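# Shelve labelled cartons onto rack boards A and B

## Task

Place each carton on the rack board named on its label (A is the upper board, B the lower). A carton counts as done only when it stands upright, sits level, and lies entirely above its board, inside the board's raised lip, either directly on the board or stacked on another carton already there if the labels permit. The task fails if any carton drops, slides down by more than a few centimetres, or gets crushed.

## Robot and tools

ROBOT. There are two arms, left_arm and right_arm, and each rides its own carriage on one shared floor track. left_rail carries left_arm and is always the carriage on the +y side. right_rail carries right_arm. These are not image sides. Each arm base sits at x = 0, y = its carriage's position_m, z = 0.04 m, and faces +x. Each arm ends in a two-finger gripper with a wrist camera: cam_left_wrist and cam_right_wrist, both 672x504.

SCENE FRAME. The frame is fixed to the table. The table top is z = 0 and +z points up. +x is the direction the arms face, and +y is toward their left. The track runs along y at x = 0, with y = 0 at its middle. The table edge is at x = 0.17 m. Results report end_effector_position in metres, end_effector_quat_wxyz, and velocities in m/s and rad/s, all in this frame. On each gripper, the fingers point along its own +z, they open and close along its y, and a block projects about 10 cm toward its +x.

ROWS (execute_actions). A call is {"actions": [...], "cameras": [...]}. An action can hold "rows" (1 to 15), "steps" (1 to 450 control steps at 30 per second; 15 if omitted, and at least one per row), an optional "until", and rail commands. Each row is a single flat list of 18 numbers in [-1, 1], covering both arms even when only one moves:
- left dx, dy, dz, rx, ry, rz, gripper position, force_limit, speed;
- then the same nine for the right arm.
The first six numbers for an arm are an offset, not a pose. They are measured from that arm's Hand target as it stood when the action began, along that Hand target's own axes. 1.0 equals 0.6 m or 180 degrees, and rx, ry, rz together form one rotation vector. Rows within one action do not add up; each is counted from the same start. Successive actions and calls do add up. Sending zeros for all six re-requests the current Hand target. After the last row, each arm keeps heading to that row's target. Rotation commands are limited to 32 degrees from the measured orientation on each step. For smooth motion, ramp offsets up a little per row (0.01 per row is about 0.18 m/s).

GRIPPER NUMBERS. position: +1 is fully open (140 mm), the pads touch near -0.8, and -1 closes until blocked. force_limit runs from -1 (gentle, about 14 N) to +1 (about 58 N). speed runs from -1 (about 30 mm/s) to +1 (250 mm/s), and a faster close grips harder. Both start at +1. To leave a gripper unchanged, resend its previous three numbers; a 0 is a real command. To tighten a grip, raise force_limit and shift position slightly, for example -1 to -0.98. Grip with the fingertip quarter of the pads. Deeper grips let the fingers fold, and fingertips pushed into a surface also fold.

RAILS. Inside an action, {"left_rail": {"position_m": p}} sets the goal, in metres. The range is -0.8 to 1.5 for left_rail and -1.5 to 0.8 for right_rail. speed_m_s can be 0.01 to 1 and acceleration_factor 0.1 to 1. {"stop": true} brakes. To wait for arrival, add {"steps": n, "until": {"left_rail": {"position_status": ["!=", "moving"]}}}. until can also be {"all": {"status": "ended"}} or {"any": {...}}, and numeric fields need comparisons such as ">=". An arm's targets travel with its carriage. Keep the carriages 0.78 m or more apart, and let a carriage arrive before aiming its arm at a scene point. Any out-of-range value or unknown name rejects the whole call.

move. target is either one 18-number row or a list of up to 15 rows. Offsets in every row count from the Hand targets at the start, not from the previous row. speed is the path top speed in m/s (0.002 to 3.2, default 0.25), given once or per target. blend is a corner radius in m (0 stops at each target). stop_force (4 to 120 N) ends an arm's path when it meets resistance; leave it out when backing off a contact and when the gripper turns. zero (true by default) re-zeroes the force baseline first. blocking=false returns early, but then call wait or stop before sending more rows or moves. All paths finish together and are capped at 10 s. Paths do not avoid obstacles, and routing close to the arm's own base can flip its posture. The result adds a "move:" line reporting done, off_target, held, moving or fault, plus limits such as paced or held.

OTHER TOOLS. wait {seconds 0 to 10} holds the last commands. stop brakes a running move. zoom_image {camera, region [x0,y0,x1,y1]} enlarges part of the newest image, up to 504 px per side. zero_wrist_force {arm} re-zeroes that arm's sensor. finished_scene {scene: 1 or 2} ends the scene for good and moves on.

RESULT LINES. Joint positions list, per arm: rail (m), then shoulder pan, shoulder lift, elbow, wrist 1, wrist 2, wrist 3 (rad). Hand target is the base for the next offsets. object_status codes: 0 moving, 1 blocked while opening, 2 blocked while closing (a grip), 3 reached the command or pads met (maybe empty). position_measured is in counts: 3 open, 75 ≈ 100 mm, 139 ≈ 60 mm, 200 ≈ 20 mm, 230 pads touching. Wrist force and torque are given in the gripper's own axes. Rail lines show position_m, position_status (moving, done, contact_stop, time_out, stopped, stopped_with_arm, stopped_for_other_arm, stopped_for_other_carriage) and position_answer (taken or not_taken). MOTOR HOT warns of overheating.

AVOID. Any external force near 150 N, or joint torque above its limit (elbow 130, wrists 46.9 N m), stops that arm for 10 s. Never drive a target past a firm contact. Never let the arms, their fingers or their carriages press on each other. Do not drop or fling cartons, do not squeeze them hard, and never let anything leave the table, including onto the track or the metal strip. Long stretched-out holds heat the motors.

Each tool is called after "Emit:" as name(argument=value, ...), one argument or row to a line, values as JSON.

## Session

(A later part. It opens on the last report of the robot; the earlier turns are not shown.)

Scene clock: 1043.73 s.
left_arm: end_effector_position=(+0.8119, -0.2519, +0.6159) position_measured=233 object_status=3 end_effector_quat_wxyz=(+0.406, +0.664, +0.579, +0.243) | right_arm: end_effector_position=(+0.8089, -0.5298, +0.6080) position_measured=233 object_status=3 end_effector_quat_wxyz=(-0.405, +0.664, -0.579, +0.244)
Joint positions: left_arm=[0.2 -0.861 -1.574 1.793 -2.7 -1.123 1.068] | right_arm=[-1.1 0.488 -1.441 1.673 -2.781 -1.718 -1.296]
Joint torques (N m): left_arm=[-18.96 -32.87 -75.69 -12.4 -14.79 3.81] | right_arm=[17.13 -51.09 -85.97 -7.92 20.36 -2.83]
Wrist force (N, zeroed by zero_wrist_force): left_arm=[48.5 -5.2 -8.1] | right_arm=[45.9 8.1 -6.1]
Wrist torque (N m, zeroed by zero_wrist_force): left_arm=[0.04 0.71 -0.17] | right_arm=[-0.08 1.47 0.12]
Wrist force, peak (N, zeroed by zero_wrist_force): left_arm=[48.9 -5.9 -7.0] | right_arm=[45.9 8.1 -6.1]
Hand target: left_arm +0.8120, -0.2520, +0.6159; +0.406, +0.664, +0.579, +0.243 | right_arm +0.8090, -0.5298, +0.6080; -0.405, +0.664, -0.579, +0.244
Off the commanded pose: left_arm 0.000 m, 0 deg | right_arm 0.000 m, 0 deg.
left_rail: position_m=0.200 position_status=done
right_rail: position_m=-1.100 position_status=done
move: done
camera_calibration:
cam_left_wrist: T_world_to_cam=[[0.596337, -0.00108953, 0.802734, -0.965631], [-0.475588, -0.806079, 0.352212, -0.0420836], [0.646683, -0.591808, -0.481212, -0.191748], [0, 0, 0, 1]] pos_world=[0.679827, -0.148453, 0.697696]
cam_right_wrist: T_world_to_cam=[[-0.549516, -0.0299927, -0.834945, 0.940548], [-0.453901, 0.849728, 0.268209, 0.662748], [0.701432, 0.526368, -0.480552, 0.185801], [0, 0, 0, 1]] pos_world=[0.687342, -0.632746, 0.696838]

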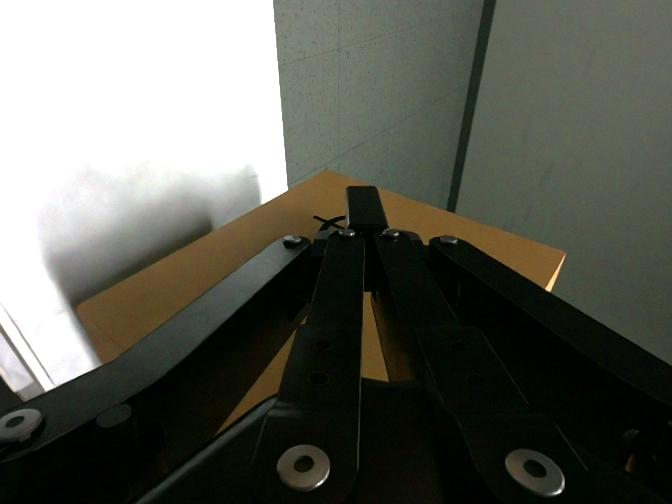

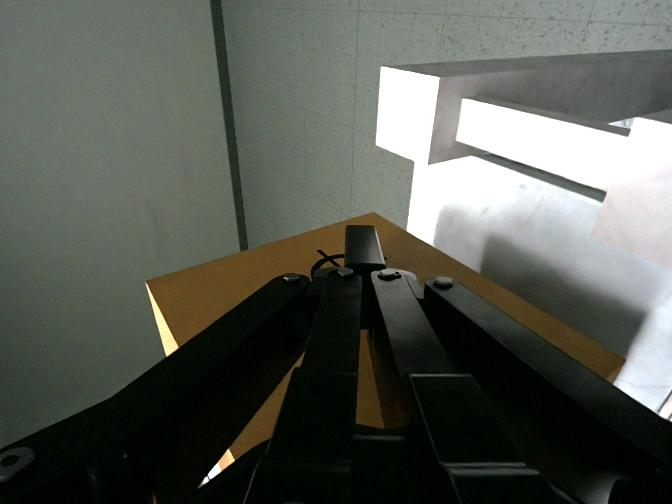

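Emit:
move(
  target=[0.01591, -0.07905, 0.05936, 0, 0, 0, -1, 0, 0, 0.01591, 0.07905, 0.05936, 0, 0, 0, -1, 0, 0],
  speed=0.02,
  stop_force=7,
)

Emit:
move(
  target=[0.00149, -0.00819, 0.00554, 0, 0, 0, -1, 0, 0, 0.00149, 0.00819, 0.00554, 0, 0, 0, -1, 0, 0],
  speed=0.01,
  stop_force=6,
  cameras=["all"],
)

Emit:
zoom_image(
  camera="cam_left_wrist",
  region=[40, 0, 440, 380],
)

Emit:
zoom_image(
  camera="cam_right_wrist",
  region=[290, 0, 672, 400],
)

Scene clock: 1054.37 s.
left_arm: end_effector_position=(+0.8149, -0.2519, +0.5612) position_measured=233 object_status=3 end_effector_quat_wxyz=(+0.406, +0.664, +0.579, +0.243) | right_arm: end_effector_position=(+0.8118, -0.5299, +0.5548) position_measured=233 object_status=3 end_effector_quat_wxyz=(-0.405, +0.664, -0.579, +0.244)
Joint positions: left_arm=[0.2 -0.858 -1.546 1.863 -2.8 -1.126 1.071] | right_arm=[-1.1 0.486 -1.414 1.738 -2.873 -1.716 -1.297]
Joint torques (N m): left_arm=[-44.94 -52.9 -70.91 -7.09 -13.78 1.38] | right_arm=[32.79 -69.34 -78.35 -7.52 14.9 -1.33]
Wrist force (N, zeroed by zero_wrist_force): left_arm=[43.4 1.3 -9.1] | right_arm=[40.8 2.9 -7.1]
Wrist torque (N m, zeroed by zero_wrist_force): left_arm=[-0.13 0.55 -0.28] | right_arm=[-0.05 1.37 0.11]
Wrist force, peak (N, zeroed by zero_wrist_force): left_arm=[51.2 -5.7 -8.3] | right_arm=[48.7 7.4 -7.4]
Hand target: left_arm +0.8148, -0.2519, +0.5612; +0.406, +0.664, +0.579, +0.243 (not the last commanded pose) | right_arm +0.8118, -0.5299, +0.5548; -0.405, +0.664, -0.579, +0.244 (not the last commanded pose)
Off the commanded pose: left_arm 0.005 m, 0 deg | right_arm 0.007 m, 0 deg.
left_rail: position_m=0.200 position_status=done
right_rail: position_m=-1.100 position_status=done
move: contact (left_arm, right_arm)

Scene clock: 1055.77 s.
left_arm: end_effector_position=(+0.8149, -0.2519, +0.5608) position_measured=233 object_status=3 end_effector_quat_wxyz=(+0.406, +0.664, +0.579, +0.243) | right_arm: end_effector_position=(+0.8118, -0.5299, +0.5544) position_measured=233 object_status=3 end_effector_quat_wxyz=(-0.405, +0.664, -0.579, +0.244)
Joint positions: left_arm=[0.2 -0.858 -1.545 1.864 -2.801 -1.126 1.071] | right_arm=[-1.1 0.486 -1.413 1.739 -2.875 -1.716 -1.297]
Joint torques (N m): left_arm=[-43.07 -44.66 -64.38 -4.85 -13.48 0.68] | right_arm=[34.54 -61.19 -74.02 -5.56 13.88 -1.16]
Wrist force (N, zeroed by zero_wrist_force): left_arm=[45.5 6.0 -16.5] | right_arm=[42.4 0.6 -16.2]
Wrist torque (N m, zeroed by zero_wrist_force): left_arm=[-0.31 0.40 -0.35] | right_arm=[0.09 1.20 0.15]
Wrist force, peak (N, zeroed by zero_wrist_force): left_arm=[46.8 7.0 -20.0] | right_arm=[42.2 -2.0 -18.3]
Hand target: left_arm +0.8149, -0.2519, +0.5608; +0.406, +0.664, +0.579, +0.243 (not the last commanded pose) | right_arm +0.8118, -0.5299, +0.5544; -0.405, +0.664, -0.579, +0.244 (not the last commanded pose)
Off the commanded pose: left_arm 0.006 m, 0 deg | right_arm 0.006 m, 0 deg.
left_rail: position_m=0.200 position_status=done
right_rail: position_m=-1.100 position_status=done
move: contact (left_arm, right_arm)
camera_calibration:
cam_left_wrist: T_world_to_cam=[[0.596101, -0.000846217, 0.802909, -0.922964], [-0.475688, -0.805975, 0.352314, -0.021163], [0.646827, -0.591948, -0.480845, -0.220483], [0, 0, 0, 1]] pos_world=[0.682727, -0.148352, 0.642495]
cam_right_wrist: T_world_to_cam=[[-0.549215, -0.0297343, -0.835152, 0.897308], [-0.453958, 0.849675, 0.268281, 0.678538], [0.701631, 0.526468, -0.480152, 0.157632], [0, 0, 0, 1]] pos_world=[0.690243, -0.632844, 0.643037]

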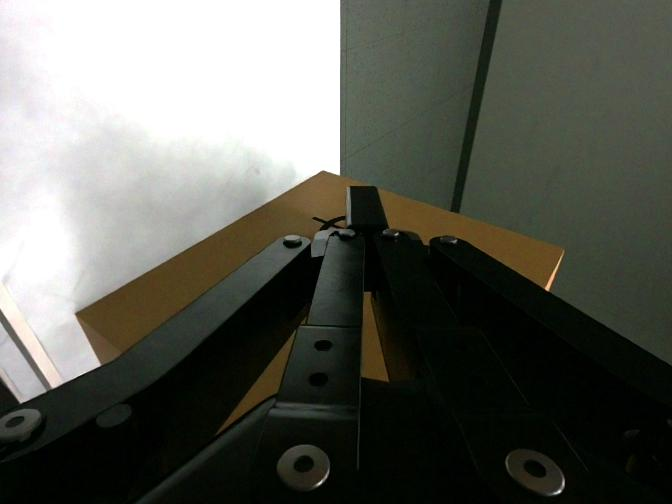

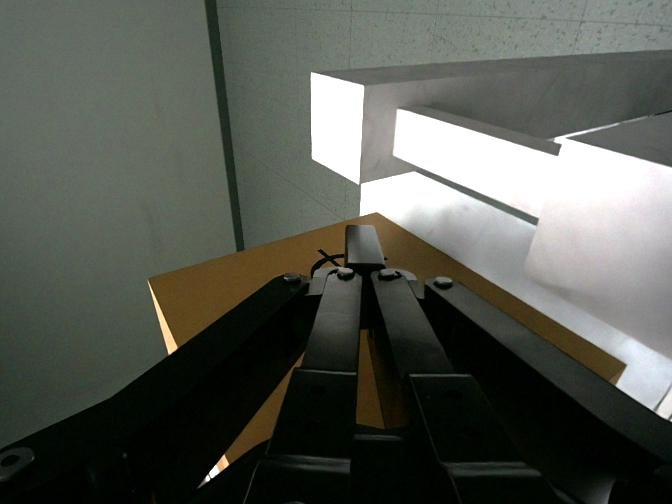

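Scaled by 1.260 from the camera's 672x504 image, which has a finer 960x720 frame.

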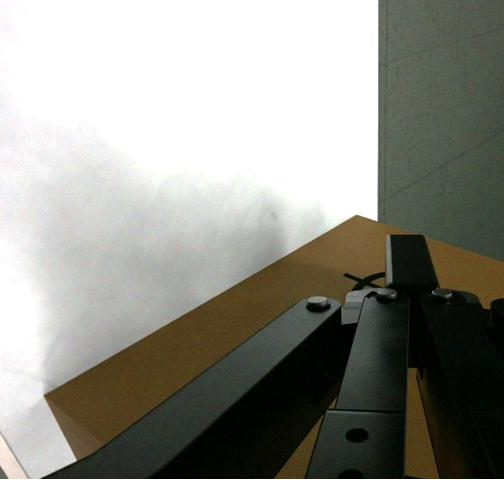

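Scaled by 1.260 from the camera's 672x504 image, which has a finer 960x720 frame.

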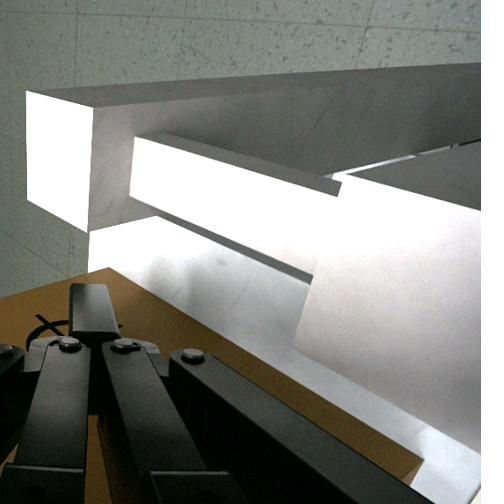

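Emit:
move(
  target=[
    [0.0483, 0, -0.01294, 0, 0, 0, -1, 0, 0, 0.0483, 0, -0.01294, 0, 0, 0, -1, 0, 0],
    [-0.0577, -0.2868, -0.4086, 0, 0, 0, -1, 0, 0, -0.0577, 0.2868, -0.4086, 0, 0, 0, -1, 0, 0],
  ],
  speed=[0.03, 0.25],
)

Emit:
execute_actions(
  actions=[
    {"left_rail": {"position_m": 0.45}, "right_rail": {"position_m": -1.0}},
    {"steps": 150, "until": {"all": {"status": "ended"}}},
  ],
  cameras=["all"],
)

Scene clock: 1068.13 s.
left_arm: end_effector_position=(+0.5149, -0.2220, +0.5602) position_measured=233 object_status=3 end_effector_quat_wxyz=(+0.406, +0.664, +0.579, +0.243) | right_arm: end_effector_position=(+0.5118, -0.5590, +0.5536) position_measured=233 object_status=3 end_effector_quat_wxyz=(-0.405, +0.664, -0.579, +0.244)
Joint positions: left_arm=[0.2 -1.372 -2.055 2.206 -2.36 -0.759 0.618] | right_arm=[-1.1 0.736 -1.786 2.096 -2.823 -1.921 -1.15]
Joint torques (N m): left_arm=[-18.43 -20.5 -63.94 -2.76 3.49 -3.98] | right_arm=[20.78 -41.21 -40.86 -3.18 -5.08 2.95]
Wrist force (N, zeroed by zero_wrist_force): left_arm=[0.4 0.3 0.6] | right_arm=[0.0 -0.1 0.0]
Wrist torque (N m, zeroed by zero_wrist_force): left_arm=[0.11 -0.13 0.01] | right_arm=[0.02 -0.02 0.04]
Wrist force, peak (N, zeroed by zero_wrist_force): left_arm=[46.1 6.3 -16.6] | right_arm=[42.9 0.1 -16.2]
Hand target: left_arm +0.5148, -0.2220, +0.5602; +0.406, +0.664, +0.579, +0.243 | right_arm +0.5117, -0.5590, +0.5536; -0.405, +0.664, -0.579, +0.244
Off the commanded pose: left_arm 0.000 m, 0 deg | right_arm 0.000 m, 0 deg.
left_rail: position_m=0.200 position_status=done
right_rail: position_m=-1.100 position_status=done
move: done

Scene clock: 1069.43 s.
left_arm: end_effector_position=(+0.5148, +0.0279, +0.5603) position_measured=233 object_status=3 end_effector_quat_wxyz=(+0.406, +0.664, +0.579, +0.243) | right_arm: end_effector_position=(+0.5117, -0.4590, +0.5536) position_measured=233 object_status=3 end_effector_quat_wxyz=(-0.405, +0.664, -0.579, +0.244)
Joint positions: left_arm=[0.45 -1.372 -2.056 2.206 -2.36 -0.759 0.618] | right_arm=[-1 0.736 -1.786 2.096 -2.823 -1.921 -1.15]
Joint torques (N m): left_arm=[-4.46 2.08 -56.91 -4.03 1.47 -3.44] | right_arm=[14.01 -21.85 -51.47 -3.82 -1.93 2.71]
Wrist force (N, zeroed by zero_wrist_force): left_arm=[0.8 0.7 0.1] | right_arm=[-0.1 -0.5 -0.3]
Wrist torque (N m, zeroed by zero_wrist_force): left_arm=[0.19 -0.20 0.00] | right_arm=[-0.07 0.00 0.04]
Wrist force, peak (N, zeroed by zero_wrist_force): left_arm=[3.0 1.2 -0.6] | right_arm=[2.1 -0.3 -0.8]
Hand target: left_arm +0.5148, +0.0279, +0.5602; +0.406, +0.664, +0.579, +0.243 | right_arm +0.5117, -0.4590, +0.5536; -0.405, +0.664, -0.579, +0.244
Tool commands: left_gripper/position=-1.0 left_gripper/force_limit=+0.0 left_gripper/speed=+0.0 right_gripper/position=-1.0 right_gripper/force_limit=+0.0 right_gripper/speed=+0.0
Off the commanded pose: left_arm 0.000 m, 0 deg | right_arm 0.000 m, 0 deg.
left_rail: position_m=0.450 position_status=done
right_rail: position_m=-1.000 position_status=done
camera_calibration:
cam_left_wrist: T_world_to_cam=[[0.596087, -0.000733505, 0.802919, -0.743512], [-0.475663, -0.805954, 0.352396, 0.0617537], [0.646858, -0.591977, -0.480768, 0.138895], [0, 0, 0, 1]] pos_world=[0.382727, 0.131448, 0.641994]
cam_right_wrist: T_world_to_cam=[[-0.549176, -0.0298055, -0.835175, 0.733972], [-0.454003, 0.849673, 0.268211, 0.482314], [0.701631, 0.526467, -0.480152, 0.330528], [0, 0, 0, 1]] pos_world=[0.390143, -0.561945, 0.642337]

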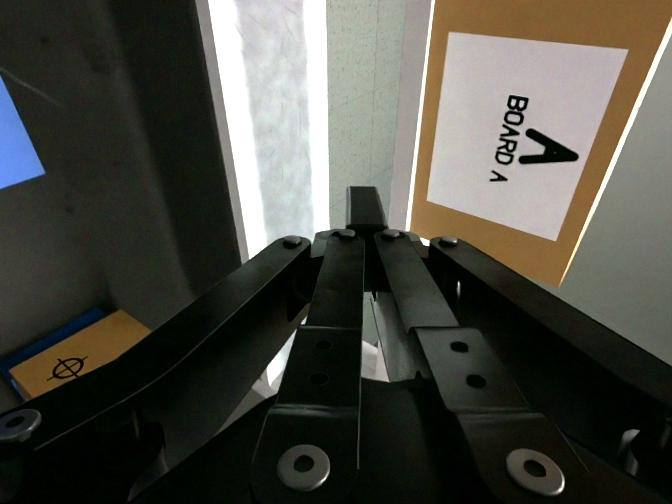

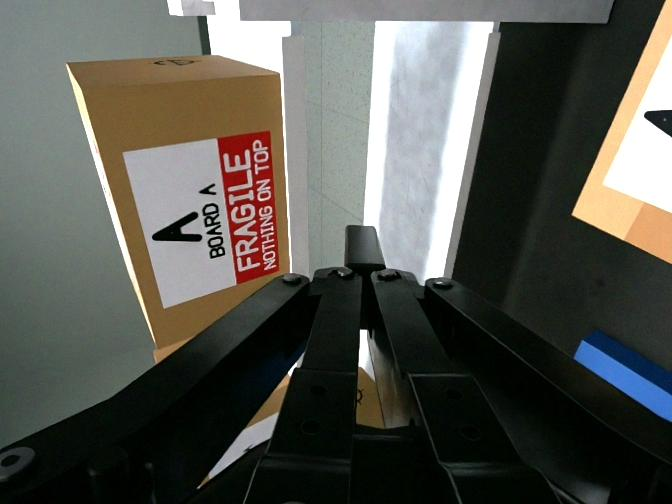

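Emit:
move(
  target=[-0.4359, -0.6002, 0.1626, 0, 0, 0, -1, 0, 0, 0.3828, 0.5882, -0.059, 0, 0, 0, -1, 0, 0],
  speed=0.3,
  cameras=["all"],
)

Emit:
zoom_image(
  camera="cam_left_wrist",
  region=[180, 100, 480, 280],
)

Emit:
zoom_image(
  camera="cam_right_wrist",
  region=[230, 130, 530, 310],
)

Scene clock: 1075.30 s.
left_arm: end_effector_position=(+0.3308, -0.2500, +0.2497) position_measured=233 object_status=3 end_effector_quat_wxyz=(+0.406, +0.664, +0.579, +0.243) | right_arm: end_effector_position=(+0.3504, -0.6632, +0.2825) position_measured=233 object_status=3 end_effector_quat_wxyz=(-0.404, +0.663, -0.581, +0.245)
Joint positions: left_arm=[0.45 -1.759 -1.445 2.253 -2.568 -0.597 0.049] | right_arm=[-1 0.541 -2.061 2.81 -3.291 -1.765 -1.265]
Joint torques (N m): left_arm=[-16.11 -34.98 -49.41 -6.6 4.6 -3.62] | right_arm=[18.02 10.77 -57.38 -2.75 -4.46 2.68]
Wrist force (N, zeroed by zero_wrist_force): left_arm=[0.8 0.6 0.7] | right_arm=[-0.3 -0.6 0.2]
Wrist torque (N m, zeroed by zero_wrist_force): left_arm=[0.17 -0.17 0.03] | right_arm=[-0.11 0.07 0.03]
Wrist force, peak (N, zeroed by zero_wrist_force): left_arm=[2.3 3.6 -0.7] | right_arm=[6.6 9.8 -0.6]
Hand target: left_arm +0.3308, -0.2500, +0.2497; +0.406, +0.664, +0.579, +0.243 | right_arm +0.3504, -0.6632, +0.2825; -0.404, +0.663, -0.581, +0.245 (not the last commanded pose)
Off the commanded pose: left_arm 0.000 m, 0 deg | right_arm 0.047 m, 0 deg.
left_rail: position_m=0.450 position_status=done
right_rail: position_m=-1.000 position_status=done
move: held (right_arm; a check stopped the path); limits=held
pose unreachable (right arm): on one or more control steps of this call, first in action 0 (counted from 0), this arm could not follow its commanded pose, so it was not sent that pose on those steps. It may still have moved: this result reports where it is.
cause: moving toward the commanded pose would bring two parts of the arm too close to each other (joints 3 (shoulder lift) and 4 (elbow) lie between them).
camera_calibration:
cam_left_wrist: T_world_to_cam=[[0.596139, -0.000781272, 0.802881, -0.384674], [-0.47564, -0.805975, 0.352379, -0.140374], [0.646827, -0.591949, -0.480845, -0.0557718], [0, 0, 0, 1]] pos_world=[0.198627, -0.146452, 0.331495]
cam_right_wrist: T_world_to_cam=[[-0.550282, -0.0297511, -0.834448, 0.413019], [-0.450492, 0.852013, 0.266703, 0.65603], [0.703026, 0.522674, -0.48225, 0.418586], [0, 0, 0, 1]] pos_world=[0.228537, -0.765442, 0.371541]

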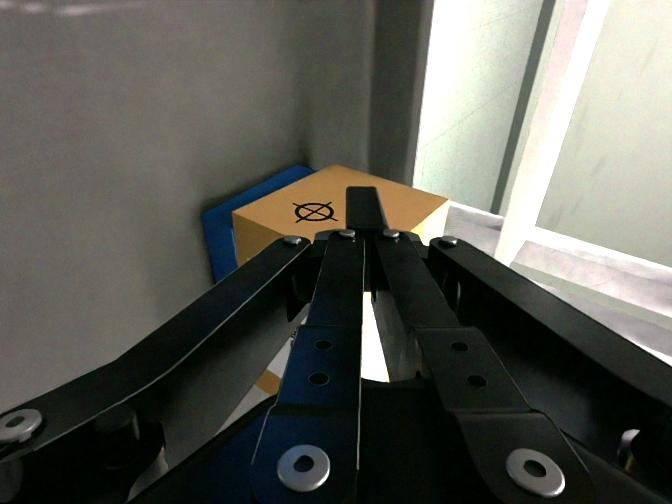

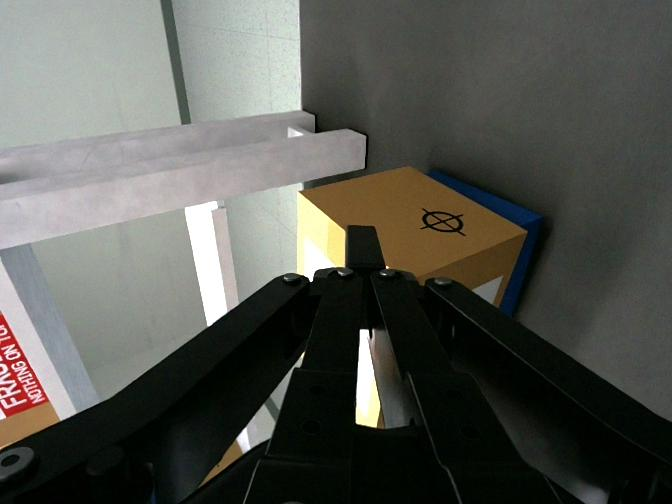

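Scaled by 1.680 from the camera's 672x504 image, which has a finer 960x720 frame.

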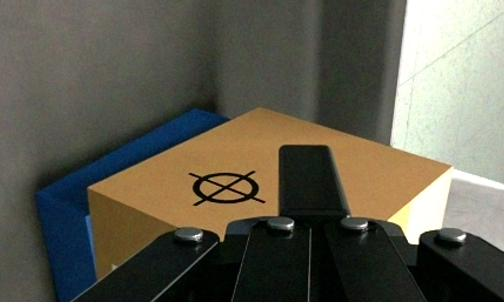

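Scaled by 1.680 from the camera's 672x504 image, which has a finer 960x720 frame.

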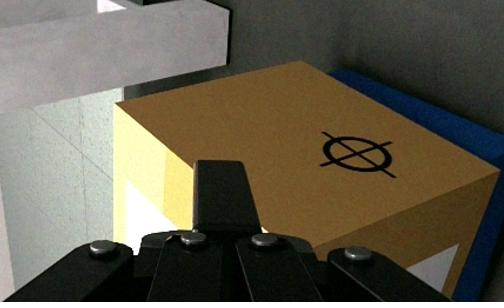

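Emit:
execute_actions(
  actions=[
    {"right_rail": {"position_m": -1.1}},
    {"steps": 150, "until": {"all": {"status": "ended"}}},
  ],
)

Emit:
move(
  target=[0, 0, 0, 0, 0, 0, -1, 0, 0, -0.11, 0.03, 0.075, 0, 0, 0, -1, 0, 0],
  speed=0.2,
  cameras=["all"],
)

Emit:
zoom_image(
  camera="cam_left_wrist",
  region=[180, 130, 480, 310],
)

Emit:
zoom_image(
  camera="cam_right_wrist",
  region=[230, 130, 530, 310],
)

Scene clock: 1083.90 s.
left_arm: end_effector_position=(+0.3308, -0.2500, +0.2497) position_measured=233 object_status=3 end_effector_quat_wxyz=(+0.406, +0.664, +0.579, +0.243) | right_arm: end_effector_position=(+0.3504, -0.7631, +0.2825) position_measured=233 object_status=3 end_effector_quat_wxyz=(-0.404, +0.663, -0.581, +0.245)
Joint positions: left_arm=[0.45 -1.759 -1.444 2.252 -2.568 -0.597 0.049] | right_arm=[-1.1 0.541 -2.061 2.809 -3.291 -1.765 -1.265]
Joint torques (N m): left_arm=[-16.09 -36.21 -49.31 -6.73 4.46 -3.54] | right_arm=[13.36 -2.42 -43.4 -4.06 -3.05 2.84]
Wrist force (N, zeroed by zero_wrist_force): left_arm=[1.0 0.7 0.1] | right_arm=[-0.3 -0.6 0.5]
Wrist torque (N m, zeroed by zero_wrist_force): left_arm=[0.19 -0.23 0.03] | right_arm=[-0.11 0.06 0.03]
Wrist force, peak (N, zeroed by zero_wrist_force): left_arm=[1.2 0.9 1.1] | right_arm=[-2.4 -1.4 1.2]
Hand target: left_arm +0.3308, -0.2500, +0.2497; +0.406, +0.664, +0.579, +0.243 | right_arm +0.3504, -0.7631, +0.2825; -0.404, +0.663, -0.581, +0.245 (not the last commanded pose)
Tool commands: left_gripper/position=-1.0 left_gripper/force_limit=+0.0 left_gripper/speed=+0.0 right_gripper/position=-1.0 right_gripper/force_limit=+0.0 right_gripper/speed=+0.0
Off the commanded pose: left_arm 0.000 m, 0 deg | right_arm 0.047 m, 0 deg.
left_rail: position_m=0.450 position_status=done
right_rail: position_m=-1.100 position_status=done

Scene clock: 1084.97 s.
left_arm: end_effector_position=(+0.3308, -0.2500, +0.2497) position_measured=233 object_status=3 end_effector_quat_wxyz=(+0.406, +0.664, +0.579, +0.243) | right_arm: end_effector_position=(+0.3622, -0.6880, +0.2523) position_measured=233 object_status=3 end_effector_quat_wxyz=(-0.404, +0.663, -0.581, +0.245)
Joint positions: left_arm=[0.45 -1.759 -1.444 2.252 -2.568 -0.597 0.049] | right_arm=[-1.1 0.757 -1.712 2.718 -3.511 -1.942 -1.135]
Joint torques (N m): left_arm=[-16.67 -36.29 -48.79 -6.83 4.26 -2.73] | right_arm=[17.74 -7.87 -47.06 -6.63 -4.91 2.75]
Wrist force (N, zeroed by zero_wrist_force): left_arm=[0.5 1.0 0.8] | right_arm=[-0.3 0.0 -0.2]
Wrist torque (N m, zeroed by zero_wrist_force): left_arm=[0.26 -0.11 0.03] | right_arm=[0.01 0.04 0.05]
Wrist force, peak (N, zeroed by zero_wrist_force): left_arm=[1.3 1.2 0.5] | right_arm=[-1.7 0.2 0.9]
Hand target: left_arm +0.3308, -0.2500, +0.2497; +0.406, +0.664, +0.579, +0.243 | right_arm +0.3622, -0.6880, +0.2523; -0.404, +0.663, -0.581, +0.245
Off the commanded pose: left_arm 0.000 m, 0 deg | right_arm 0.000 m, 0 deg.
left_rail: position_m=0.450 position_status=done
right_rail: position_m=-1.100 position_status=done
move: done
camera_calibration:
cam_left_wrist: T_world_to_cam=[[0.596139, -0.000781272, 0.802881, -0.384594], [-0.47564, -0.805975, 0.352379, -0.140338], [0.646827, -0.591949, -0.480845, -0.0558199], [0, 0, 0, 1]] pos_world=[0.198627, -0.146452, 0.331395]
cam_right_wrist: T_world_to_cam=[[-0.550282, -0.0297525, -0.834449, 0.393657], [-0.450493, 0.852013, 0.266701, 0.690504], [0.703026, 0.522674, -0.48225, 0.408736], [0, 0, 0, 1]] pos_world=[0.240337, -0.790242, 0.341441]

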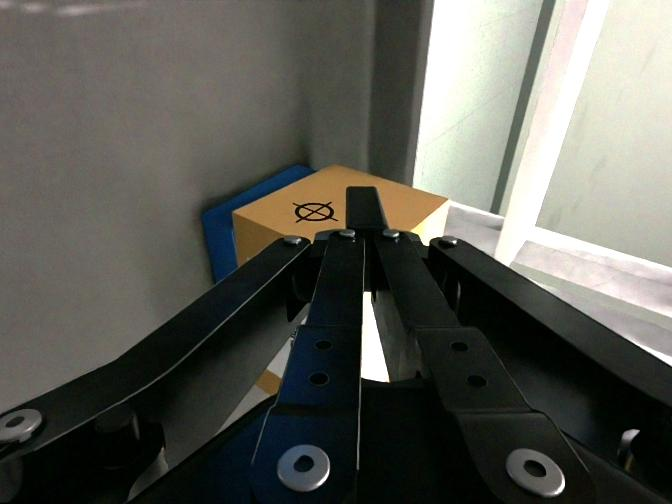

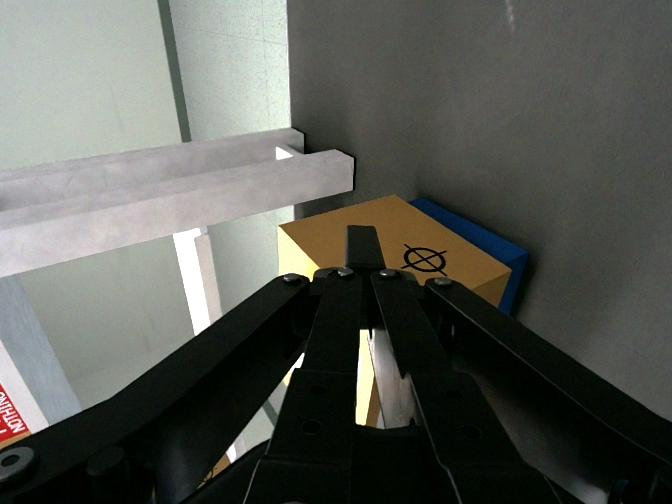

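Scaled by 1.680 from the camera's 672x504 image, which has a finer 960x720 frame.

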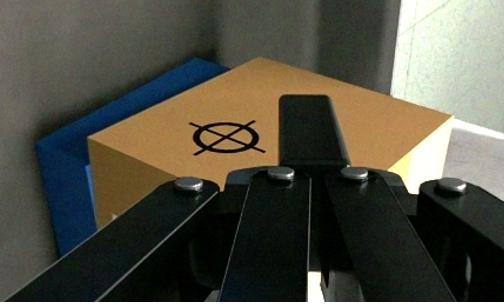

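Scaled by 1.680 from the camera's 672x504 image, which has a finer 960x720 frame.

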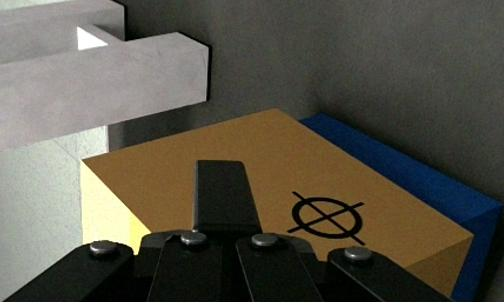

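Emit:
move(
  target=[-0.0145, -0.0553, 0.2955, 0.00363, -0.02002, 0.01354, -1, 0, 0, -0.0155, 0.124, 0.2153, 0.00363, 0.02002, 0.01354, -1, 0, 0],
  speed=0.12,
)

Emit:
move(
  target=[-0.0564, 0, 0.01512, 0, 0, 0, -1, 0, 0, -0.0564, 0, 0.01512, 0, 0, 0, -1, 0, 0],
  speed=0.013,
  stop_force=8,
  cameras=["all"],
)

Emit:
zoom_image(
  camera="cam_left_wrist",
  region=[290, 170, 430, 275],
)

Emit:
zoom_image(
  camera="cam_right_wrist",
  region=[290, 210, 430, 315],
)

Scene clock: 1103.50 s.
left_arm: end_effector_position=(+0.4504, -0.3042, +0.1258) position_measured=233 object_status=3 end_effector_quat_wxyz=(+0.415, +0.686, +0.553, +0.227) | right_arm: end_effector_position=(+0.4202, -0.6464, +0.1211) position_measured=233 object_status=3 end_effector_quat_wxyz=(-0.394, +0.640, -0.606, +0.260)
Joint positions: left_arm=[0.45 -1.549 -1.081 2.182 -3.216 -0.702 0.493] | right_arm=[-1.1 0.783 -1.165 2.629 -3.943 -2.023 -1.068]
Joint torques (N m): left_arm=[18.99 -53.55 -37.58 -6.84 -0.92 3.19] | right_arm=[19.89 -39.16 -27.07 -6.8 -5.14 3.34]
Wrist force (N, zeroed by zero_wrist_force): left_arm=[0.5 0.7 0.2] | right_arm=[0.0 -0.2 -0.6]
Wrist torque (N m, zeroed by zero_wrist_force): left_arm=[0.20 -0.11 -0.26] | right_arm=[-0.04 -0.01 0.06]
Wrist force, peak (N, zeroed by zero_wrist_force): left_arm=[0.6 0.9 2.0] | right_arm=[-0.1 -0.5 -1.1]
Hand target: left_arm +0.4504, -0.3043, +0.1258; +0.415, +0.686, +0.553, +0.227 | right_arm +0.4203, -0.6464, +0.1211; -0.394, +0.640, -0.606, +0.260
Off the commanded pose: left_arm 0.000 m, 0 deg | right_arm 0.000 m, 0 deg.
left_rail: position_m=0.450 position_status=done
right_rail: position_m=-1.100 position_status=done
move: done

Scene clock: 1107.27 s.
left_arm: end_effector_position=(+0.4479, -0.3366, +0.1258) position_measured=233 object_status=3 end_effector_quat_wxyz=(+0.415, +0.686, +0.553, +0.227) | right_arm: end_effector_position=(+0.4230, -0.6138, +0.1210) position_measured=233 object_status=3 end_effector_quat_wxyz=(-0.394, +0.640, -0.606, +0.260)
Joint positions: left_arm=[0.45 -1.554 -1.053 2.122 -3.179 -0.7 0.487] | right_arm=[-1.1 0.835 -1.154 2.571 -3.878 -2.064 -1.031]
Joint torques (N m): left_arm=[6.37 -83.73 -18.95 -7.75 -1.87 1.13] | right_arm=[-15.69 -53.34 -5.41 -6.94 5.03 -3.45]
Wrist force (N, zeroed by zero_wrist_force): left_arm=[7.0 1.1 0.2] | right_arm=[9.0 -2.8 -4.9]
Wrist torque (N m, zeroed by zero_wrist_force): left_arm=[0.12 -0.05 0.01] | right_arm=[0.04 0.25 0.10]
Wrist force, peak (N, zeroed by zero_wrist_force): left_arm=[17.9 2.4 -8.1] | right_arm=[14.7 -1.6 -9.5]
Hand target: left_arm +0.4480, -0.3366, +0.1258; +0.415, +0.686, +0.553, +0.227 (not the last commanded pose) | right_arm +0.4230, -0.6138, +0.1210; -0.394, +0.640, -0.606, +0.260 (not the last commanded pose)
Off the commanded pose: left_arm 0.003 m, 0 deg | right_arm 0.002 m, 0 deg.
left_rail: position_m=0.450 position_status=done
right_rail: position_m=-1.100 position_status=done
move: contact (left_arm, right_arm)
camera_calibration:
cam_left_wrist: T_world_to_cam=[[0.594253, -0.0466953, 0.802922, -0.369644], [-0.53609, -0.767201, 0.352149, -0.0705524], [0.599559, -0.639704, -0.480944, -0.237335], [0, 0, 0, 1]] pos_world=[0.324136, -0.223213, 0.207495]
cam_right_wrist: T_world_to_cam=[[-0.550637, 0.0125729, -0.83465, 0.345866], [-0.383945, 0.884027, 0.266613, 0.681221], [0.741206, 0.467267, -0.48195, 0.213685], [0, 0, 0, 1]] pos_world=[0.293613, -0.706414, 0.21004]

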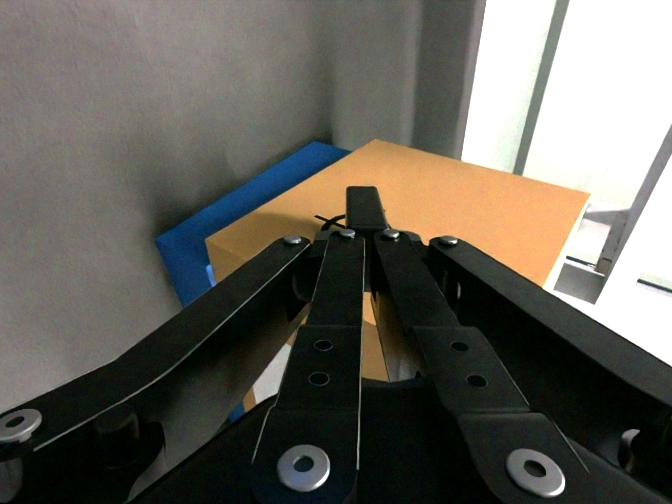

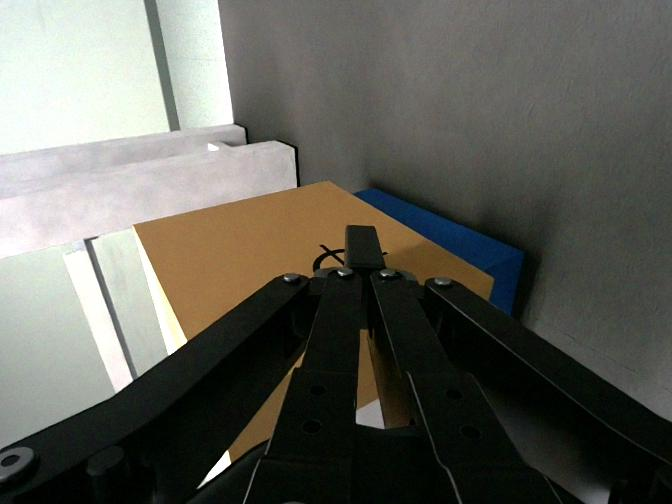

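Scaled by 3.600 from the camera's 672x504 image, which has a finer 960x720 frame.

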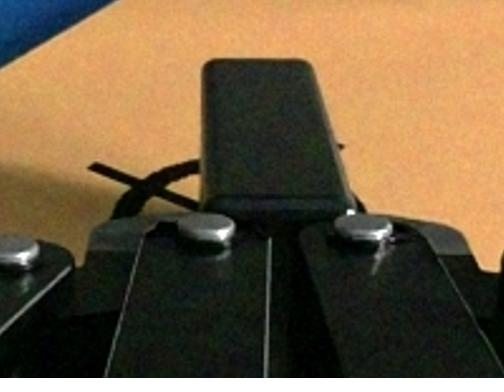

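Scaled by 3.600 from the camera's 672x504 image, which has a finer 960x720 frame.

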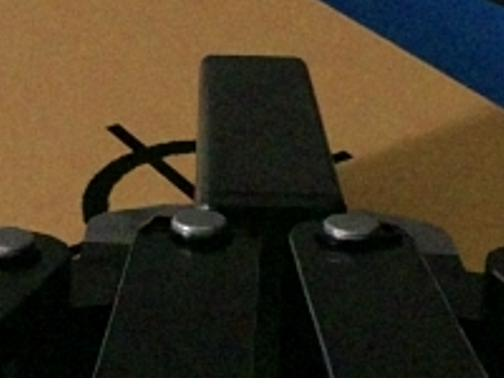

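Emit:
move(
  target=[0.0147, 0.0001, 0.016, 0, 0, 0, -1, 0, 0, 0.0146, 0, 0.016, 0, 0, 0, -1, 0, 0],
  speed=0.03,
)

Emit:
move(
  target=[-0.0193, 0, 0.0052, 0, 0, 0, -1, 0, 0, -0.0193, 0, 0.0052, 0, 0, 0, -1, 0, 0],
  speed=0.01,
  stop_force=8,
  cameras=["all"],
)

Emit:
zoom_image(
  camera="cam_left_wrist",
  region=[290, 170, 430, 275],
)

Emit:
zoom_image(
  camera="cam_right_wrist",
  region=[290, 210, 430, 315],
)

Scene clock: 1114.13 s.
left_arm: end_effector_position=(+0.4579, -0.3313, +0.1192) position_measured=233 object_status=3 end_effector_quat_wxyz=(+0.415, +0.686, +0.553, +0.227) | right_arm: end_effector_position=(+0.4319, -0.6205, +0.1144) position_measured=233 object_status=3 end_effector_quat_wxyz=(-0.394, +0.640, -0.606, +0.260)
Joint positions: left_arm=[0.45 -1.539 -1.041 2.125 -3.21 -0.708 0.506] | right_arm=[-1.1 0.808 -1.134 2.575 -3.912 -2.043 -1.05]
Joint torques (N m): left_arm=[15.86 -59.75 -14.69 -6.3 -0.84 3.79] | right_arm=[-17.2 -37.37 0 -6.95 2.7 -2.97]
Wrist force (N, zeroed by zero_wrist_force): left_arm=[0.5 0.9 0.2] | right_arm=[-0.2 0.3 0.3]
Wrist torque (N m, zeroed by zero_wrist_force): left_arm=[0.24 -0.13 -0.24] | right_arm=[0.09 0.02 0.18]
Wrist force, peak (N, zeroed by zero_wrist_force): left_arm=[7.6 1.1 0.4] | right_arm=[9.4 -2.6 -5.1]
Hand target: left_arm +0.4579, -0.3313, +0.1192; +0.415, +0.686, +0.553, +0.227 | right_arm +0.4319, -0.6205, +0.1144; -0.394, +0.640, -0.606, +0.260
Off the commanded pose: left_arm 0.000 m, 0 deg | right_arm 0.000 m, 0 deg.
left_rail: position_m=0.450 position_status=done
right_rail: position_m=-1.100 position_status=done
move: done

Scene clock: 1115.97 s.
left_arm: end_effector_position=(+0.4575, -0.3374, +0.1192) position_measured=233 object_status=3 end_effector_quat_wxyz=(+0.415, +0.686, +0.553, +0.227) | right_arm: end_effector_position=(+0.4324, -0.6145, +0.1143) position_measured=233 object_status=3 end_effector_quat_wxyz=(-0.394, +0.640, -0.606, +0.260)
Joint positions: left_arm=[0.45 -1.54 -1.036 2.114 -3.203 -0.707 0.505] | right_arm=[-1.1 0.817 -1.132 2.565 -3.9 -2.05 -1.044]
Joint torques (N m): left_arm=[8.49 -85.76 -20.65 -8.07 -2.06 0.99] | right_arm=[-16.52 -56.67 -3.63 -5.75 4.8 -2.97]
Wrist force (N, zeroed by zero_wrist_force): left_arm=[9.0 0.8 -2.4] | right_arm=[7.9 -2.0 -5.0]
Wrist torque (N m, zeroed by zero_wrist_force): left_arm=[0.26 0.06 -0.03] | right_arm=[0.13 0.31 0.06]
Wrist force, peak (N, zeroed by zero_wrist_force): left_arm=[15.7 2.0 -9.6] | right_arm=[12.8 -0.8 -8.4]
Hand target: left_arm +0.4575, -0.3374, +0.1192; +0.415, +0.686, +0.553, +0.227 (not the last commanded pose) | right_arm +0.4324, -0.6145, +0.1143; -0.394, +0.640, -0.606, +0.260 (not the last commanded pose)
Off the commanded pose: left_arm 0.006 m, 0 deg | right_arm 0.006 m, 0 deg.
left_rail: position_m=0.450 position_status=done
right_rail: position_m=-1.100 position_status=done
move: contact (left_arm, right_arm)
camera_calibration:
cam_left_wrist: T_world_to_cam=[[0.594255, -0.0466917, 0.80292, -0.370107], [-0.536088, -0.767202, 0.352153, -0.0637861], [0.599559, -0.639704, -0.480944, -0.246669], [0, 0, 0, 1]] pos_world=[0.333636, -0.224013, 0.200995]
cam_right_wrist: T_world_to_cam=[[-0.550636, 0.0125748, -0.834651, 0.345515], [-0.383879, 0.884068, 0.266572, 0.687291], [0.74124, 0.467189, -0.481972, 0.20368], [0, 0, 0, 1]] pos_world=[0.303113, -0.707114, 0.20334]

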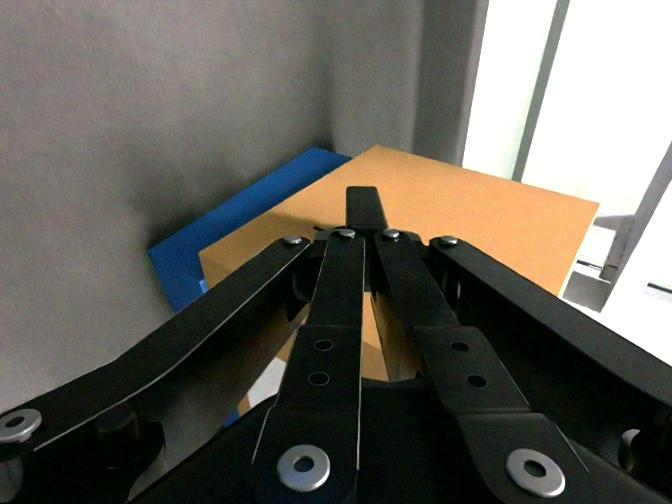

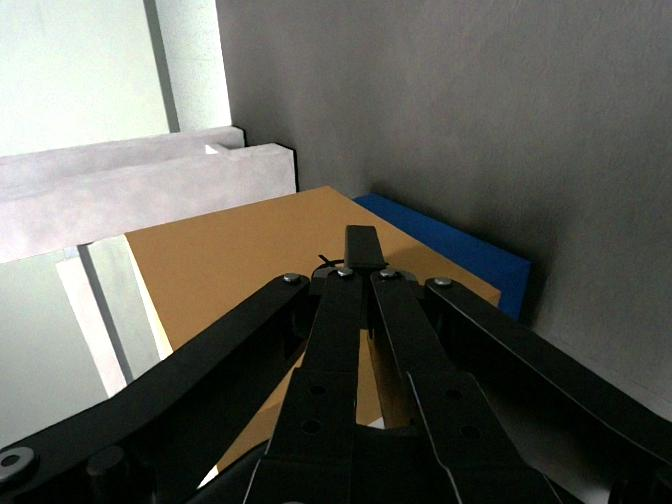

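Scaled by 3.600 from the camera's 672x504 image, which has a finer 960x720 frame.

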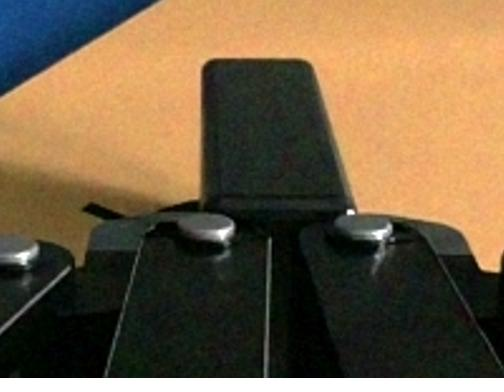

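Scaled by 3.600 from the camera's 672x504 image, which has a finer 960x720 frame.

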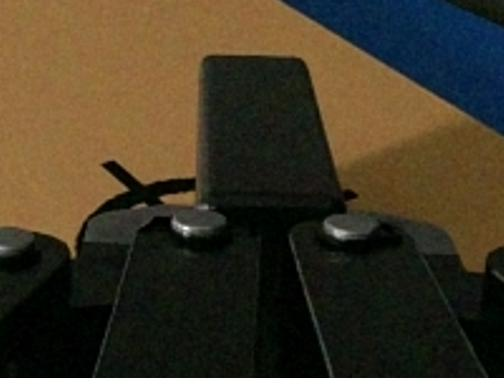

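Emit:
move(
  target=[0.0057, 0.0002, -0.0112, 0, 0, 0, -1, 0, 0, 0.0062, 0, -0.009, 0, 0, 0, -1, 0, 0],
  speed=0.03,
)

Emit:
move(
  target=[-0.0193, 0, 0.0052, 0, 0, 0, -1, 0, 0, -0.0193, 0, 0.0052, 0, 0, 0, -1, 0, 0],
  speed=0.01,
  stop_force=8,
)

Emit:
move(
  target=[-0.0193, 0, 0.0052, 0, 0, 0, -1, 0, 0, -0.0193, 0, 0.0052, 0, 0, 0, -1, 0, 0],
  speed=0.01,
  stop_force=32,
  cameras=["all"],
)

Emit:
zoom_image(
  camera="cam_left_wrist",
  region=[290, 170, 430, 275],
)

Emit:
zoom_image(
  camera="cam_right_wrist",
  region=[290, 210, 430, 315],
)

Scene clock: 1122.00 s.
left_arm: end_effector_position=(+0.4534, -0.3321, +0.1225) position_measured=233 object_status=3 end_effector_quat_wxyz=(+0.415, +0.686, +0.553, +0.227) | right_arm: end_effector_position=(+0.4286, -0.6191, +0.1168) position_measured=233 object_status=3 end_effector_quat_wxyz=(-0.394, +0.640, -0.606, +0.260)
Joint positions: left_arm=[0.45 -1.546 -1.049 2.127 -3.197 -0.704 0.497] | right_arm=[-1.1 0.816 -1.142 2.576 -3.902 -2.05 -1.044]
Joint torques (N m): left_arm=[-17.57 -85.83 -14.12 -3.23 3.97 -3.89] | right_arm=[-20.17 -56.44 0.5 -6.78 2.87 -2.87]
Wrist force (N, zeroed by zero_wrist_force): left_arm=[0.7 1.0 -0.1] | right_arm=[-0.5 0.0 0.4]
Wrist torque (N m, zeroed by zero_wrist_force): left_arm=[0.25 -0.18 0.01] | right_arm=[0.03 0.09 0.19]
Wrist force, peak (N, zeroed by zero_wrist_force): left_arm=[9.7 0.9 -2.5] | right_arm=[8.6 -2.1 -5.7]
Hand target: left_arm +0.4534, -0.3320, +0.1225; +0.415, +0.686, +0.553, +0.227 | right_arm +0.4286, -0.6192, +0.1168; -0.394, +0.640, -0.606, +0.260
Off the commanded pose: left_arm 0.000 m, 0 deg | right_arm 0.000 m, 0 deg.
left_rail: position_m=0.450 position_status=done
right_rail: position_m=-1.100 position_status=done
move: done

Scene clock: 1123.67 s.
left_arm: end_effector_position=(+0.4530, -0.3370, +0.1225) position_measured=233 object_status=3 end_effector_quat_wxyz=(+0.415, +0.686, +0.553, +0.227) | right_arm: end_effector_position=(+0.4290, -0.6144, +0.1168) position_measured=233 object_status=3 end_effector_quat_wxyz=(-0.394, +0.640, -0.606, +0.260)
Joint positions: left_arm=[0.45 -1.547 -1.044 2.117 -3.191 -0.704 0.496] | right_arm=[-1.1 0.823 -1.14 2.567 -3.892 -2.055 -1.039]
Joint torques (N m): left_arm=[3.76 -84.99 -20.98 -7.83 -1.79 1.19] | right_arm=[-17.46 -59.48 -3.3 -6.11 4.52 -3.11]
Wrist force (N, zeroed by zero_wrist_force): left_arm=[8.5 0.3 -2.2] | right_arm=[5.4 -1.1 -4.0]
Wrist torque (N m, zeroed by zero_wrist_force): left_arm=[0.17 -0.07 0.02] | right_arm=[0.21 0.31 0.05]
Wrist force, peak (N, zeroed by zero_wrist_force): left_arm=[15.6 1.2 -11.7] | right_arm=[11.2 -0.1 -8.8]
Hand target: left_arm +0.4530, -0.3370, +0.1225; +0.415, +0.686, +0.553, +0.227 (not the last commanded pose) | right_arm +0.4290, -0.6144, +0.1168; -0.394, +0.640, -0.606, +0.260 (not the last commanded pose)
Off the commanded pose: left_arm 0.007 m, 0 deg | right_arm 0.007 m, 0 deg.
left_rail: position_m=0.450 position_status=done
right_rail: position_m=-1.100 position_status=done
move: contact (left_arm, right_arm)

Scene clock: 1125.00 s.
left_arm: end_effector_position=(+0.4530, -0.3381, +0.1225) position_measured=233 object_status=3 end_effector_quat_wxyz=(+0.415, +0.686, +0.553, +0.227) | right_arm: end_effector_position=(+0.4291, -0.6131, +0.1167) position_measured=233 object_status=3 end_effector_quat_wxyz=(-0.394, +0.640, -0.606, +0.260)
Joint positions: left_arm=[0.45 -1.547 -1.043 2.115 -3.19 -0.704 0.496] | right_arm=[-1.1 0.825 -1.14 2.565 -3.889 -2.057 -1.038]
Joint torques (N m): left_arm=[-9.34 -82.66 -34.87 -9.68 -7.7 1.07] | right_arm=[-7.03 -58.55 -19.58 -6.31 15.16 -3.58]
Wrist force (N, zeroed by zero_wrist_force): left_arm=[34.9 5.5 -15.2] | right_arm=[34.0 -6.3 -20.5]
Wrist torque (N m, zeroed by zero_wrist_force): left_arm=[0.05 0.39 -0.06] | right_arm=[0.32 1.10 0.13]
Wrist force, peak (N, zeroed by zero_wrist_force): left_arm=[44.2 7.4 -24.9] | right_arm=[41.3 -6.2 -26.0]
Hand target: left_arm +0.4530, -0.3381, +0.1225; +0.415, +0.686, +0.553, +0.227 (not the last commanded pose) | right_arm +0.4291, -0.6131, +0.1167; -0.394, +0.640, -0.606, +0.260 (not the last commanded pose)
Off the commanded pose: left_arm 0.011 m, 0 deg | right_arm 0.011 m, 0 deg.
left_rail: position_m=0.450 position_status=done
right_rail: position_m=-1.100 position_status=done
move: contact (left_arm, right_arm)
camera_calibration:
cam_left_wrist: T_world_to_cam=[[0.594134, -0.0469086, 0.802997, -0.370144], [-0.536095, -0.767345, 0.351828, -0.0679385], [0.599672, -0.639516, -0.481054, -0.242868], [0, 0, 0, 1]] pos_world=[0.329135, -0.224813, 0.204295]
cam_right_wrist: T_world_to_cam=[[-0.550629, 0.012449, -0.834657, 0.345622], [-0.383517, 0.884338, 0.266199, 0.68424], [0.741433, 0.466682, -0.482167, 0.206376], [0, 0, 0, 1]] pos_world=[0.299713, -0.705714, 0.20584]

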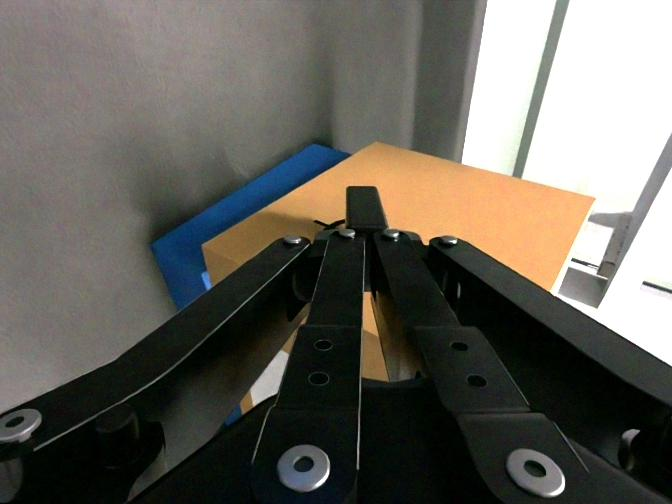

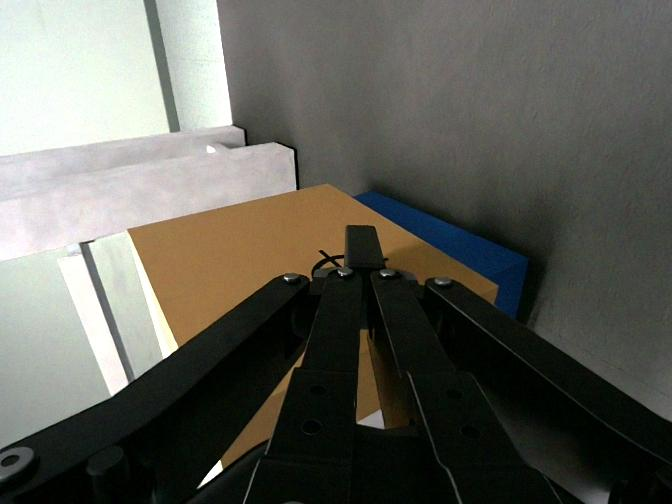

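Scaled by 3.600 from the camera's 672x504 image, which has a finer 960x720 frame.

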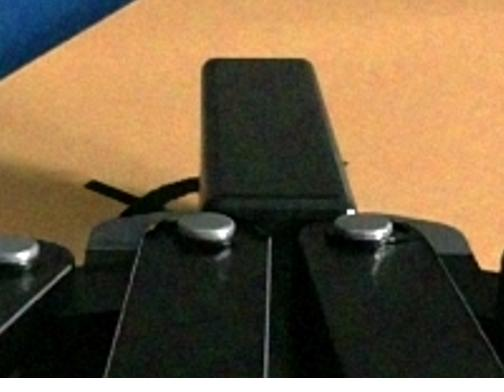

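Scaled by 3.600 from the camera's 672x504 image, which has a finer 960x720 frame.

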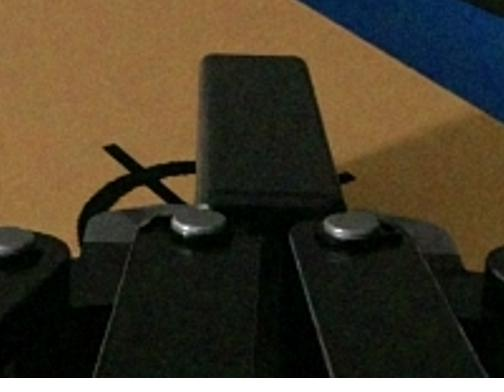

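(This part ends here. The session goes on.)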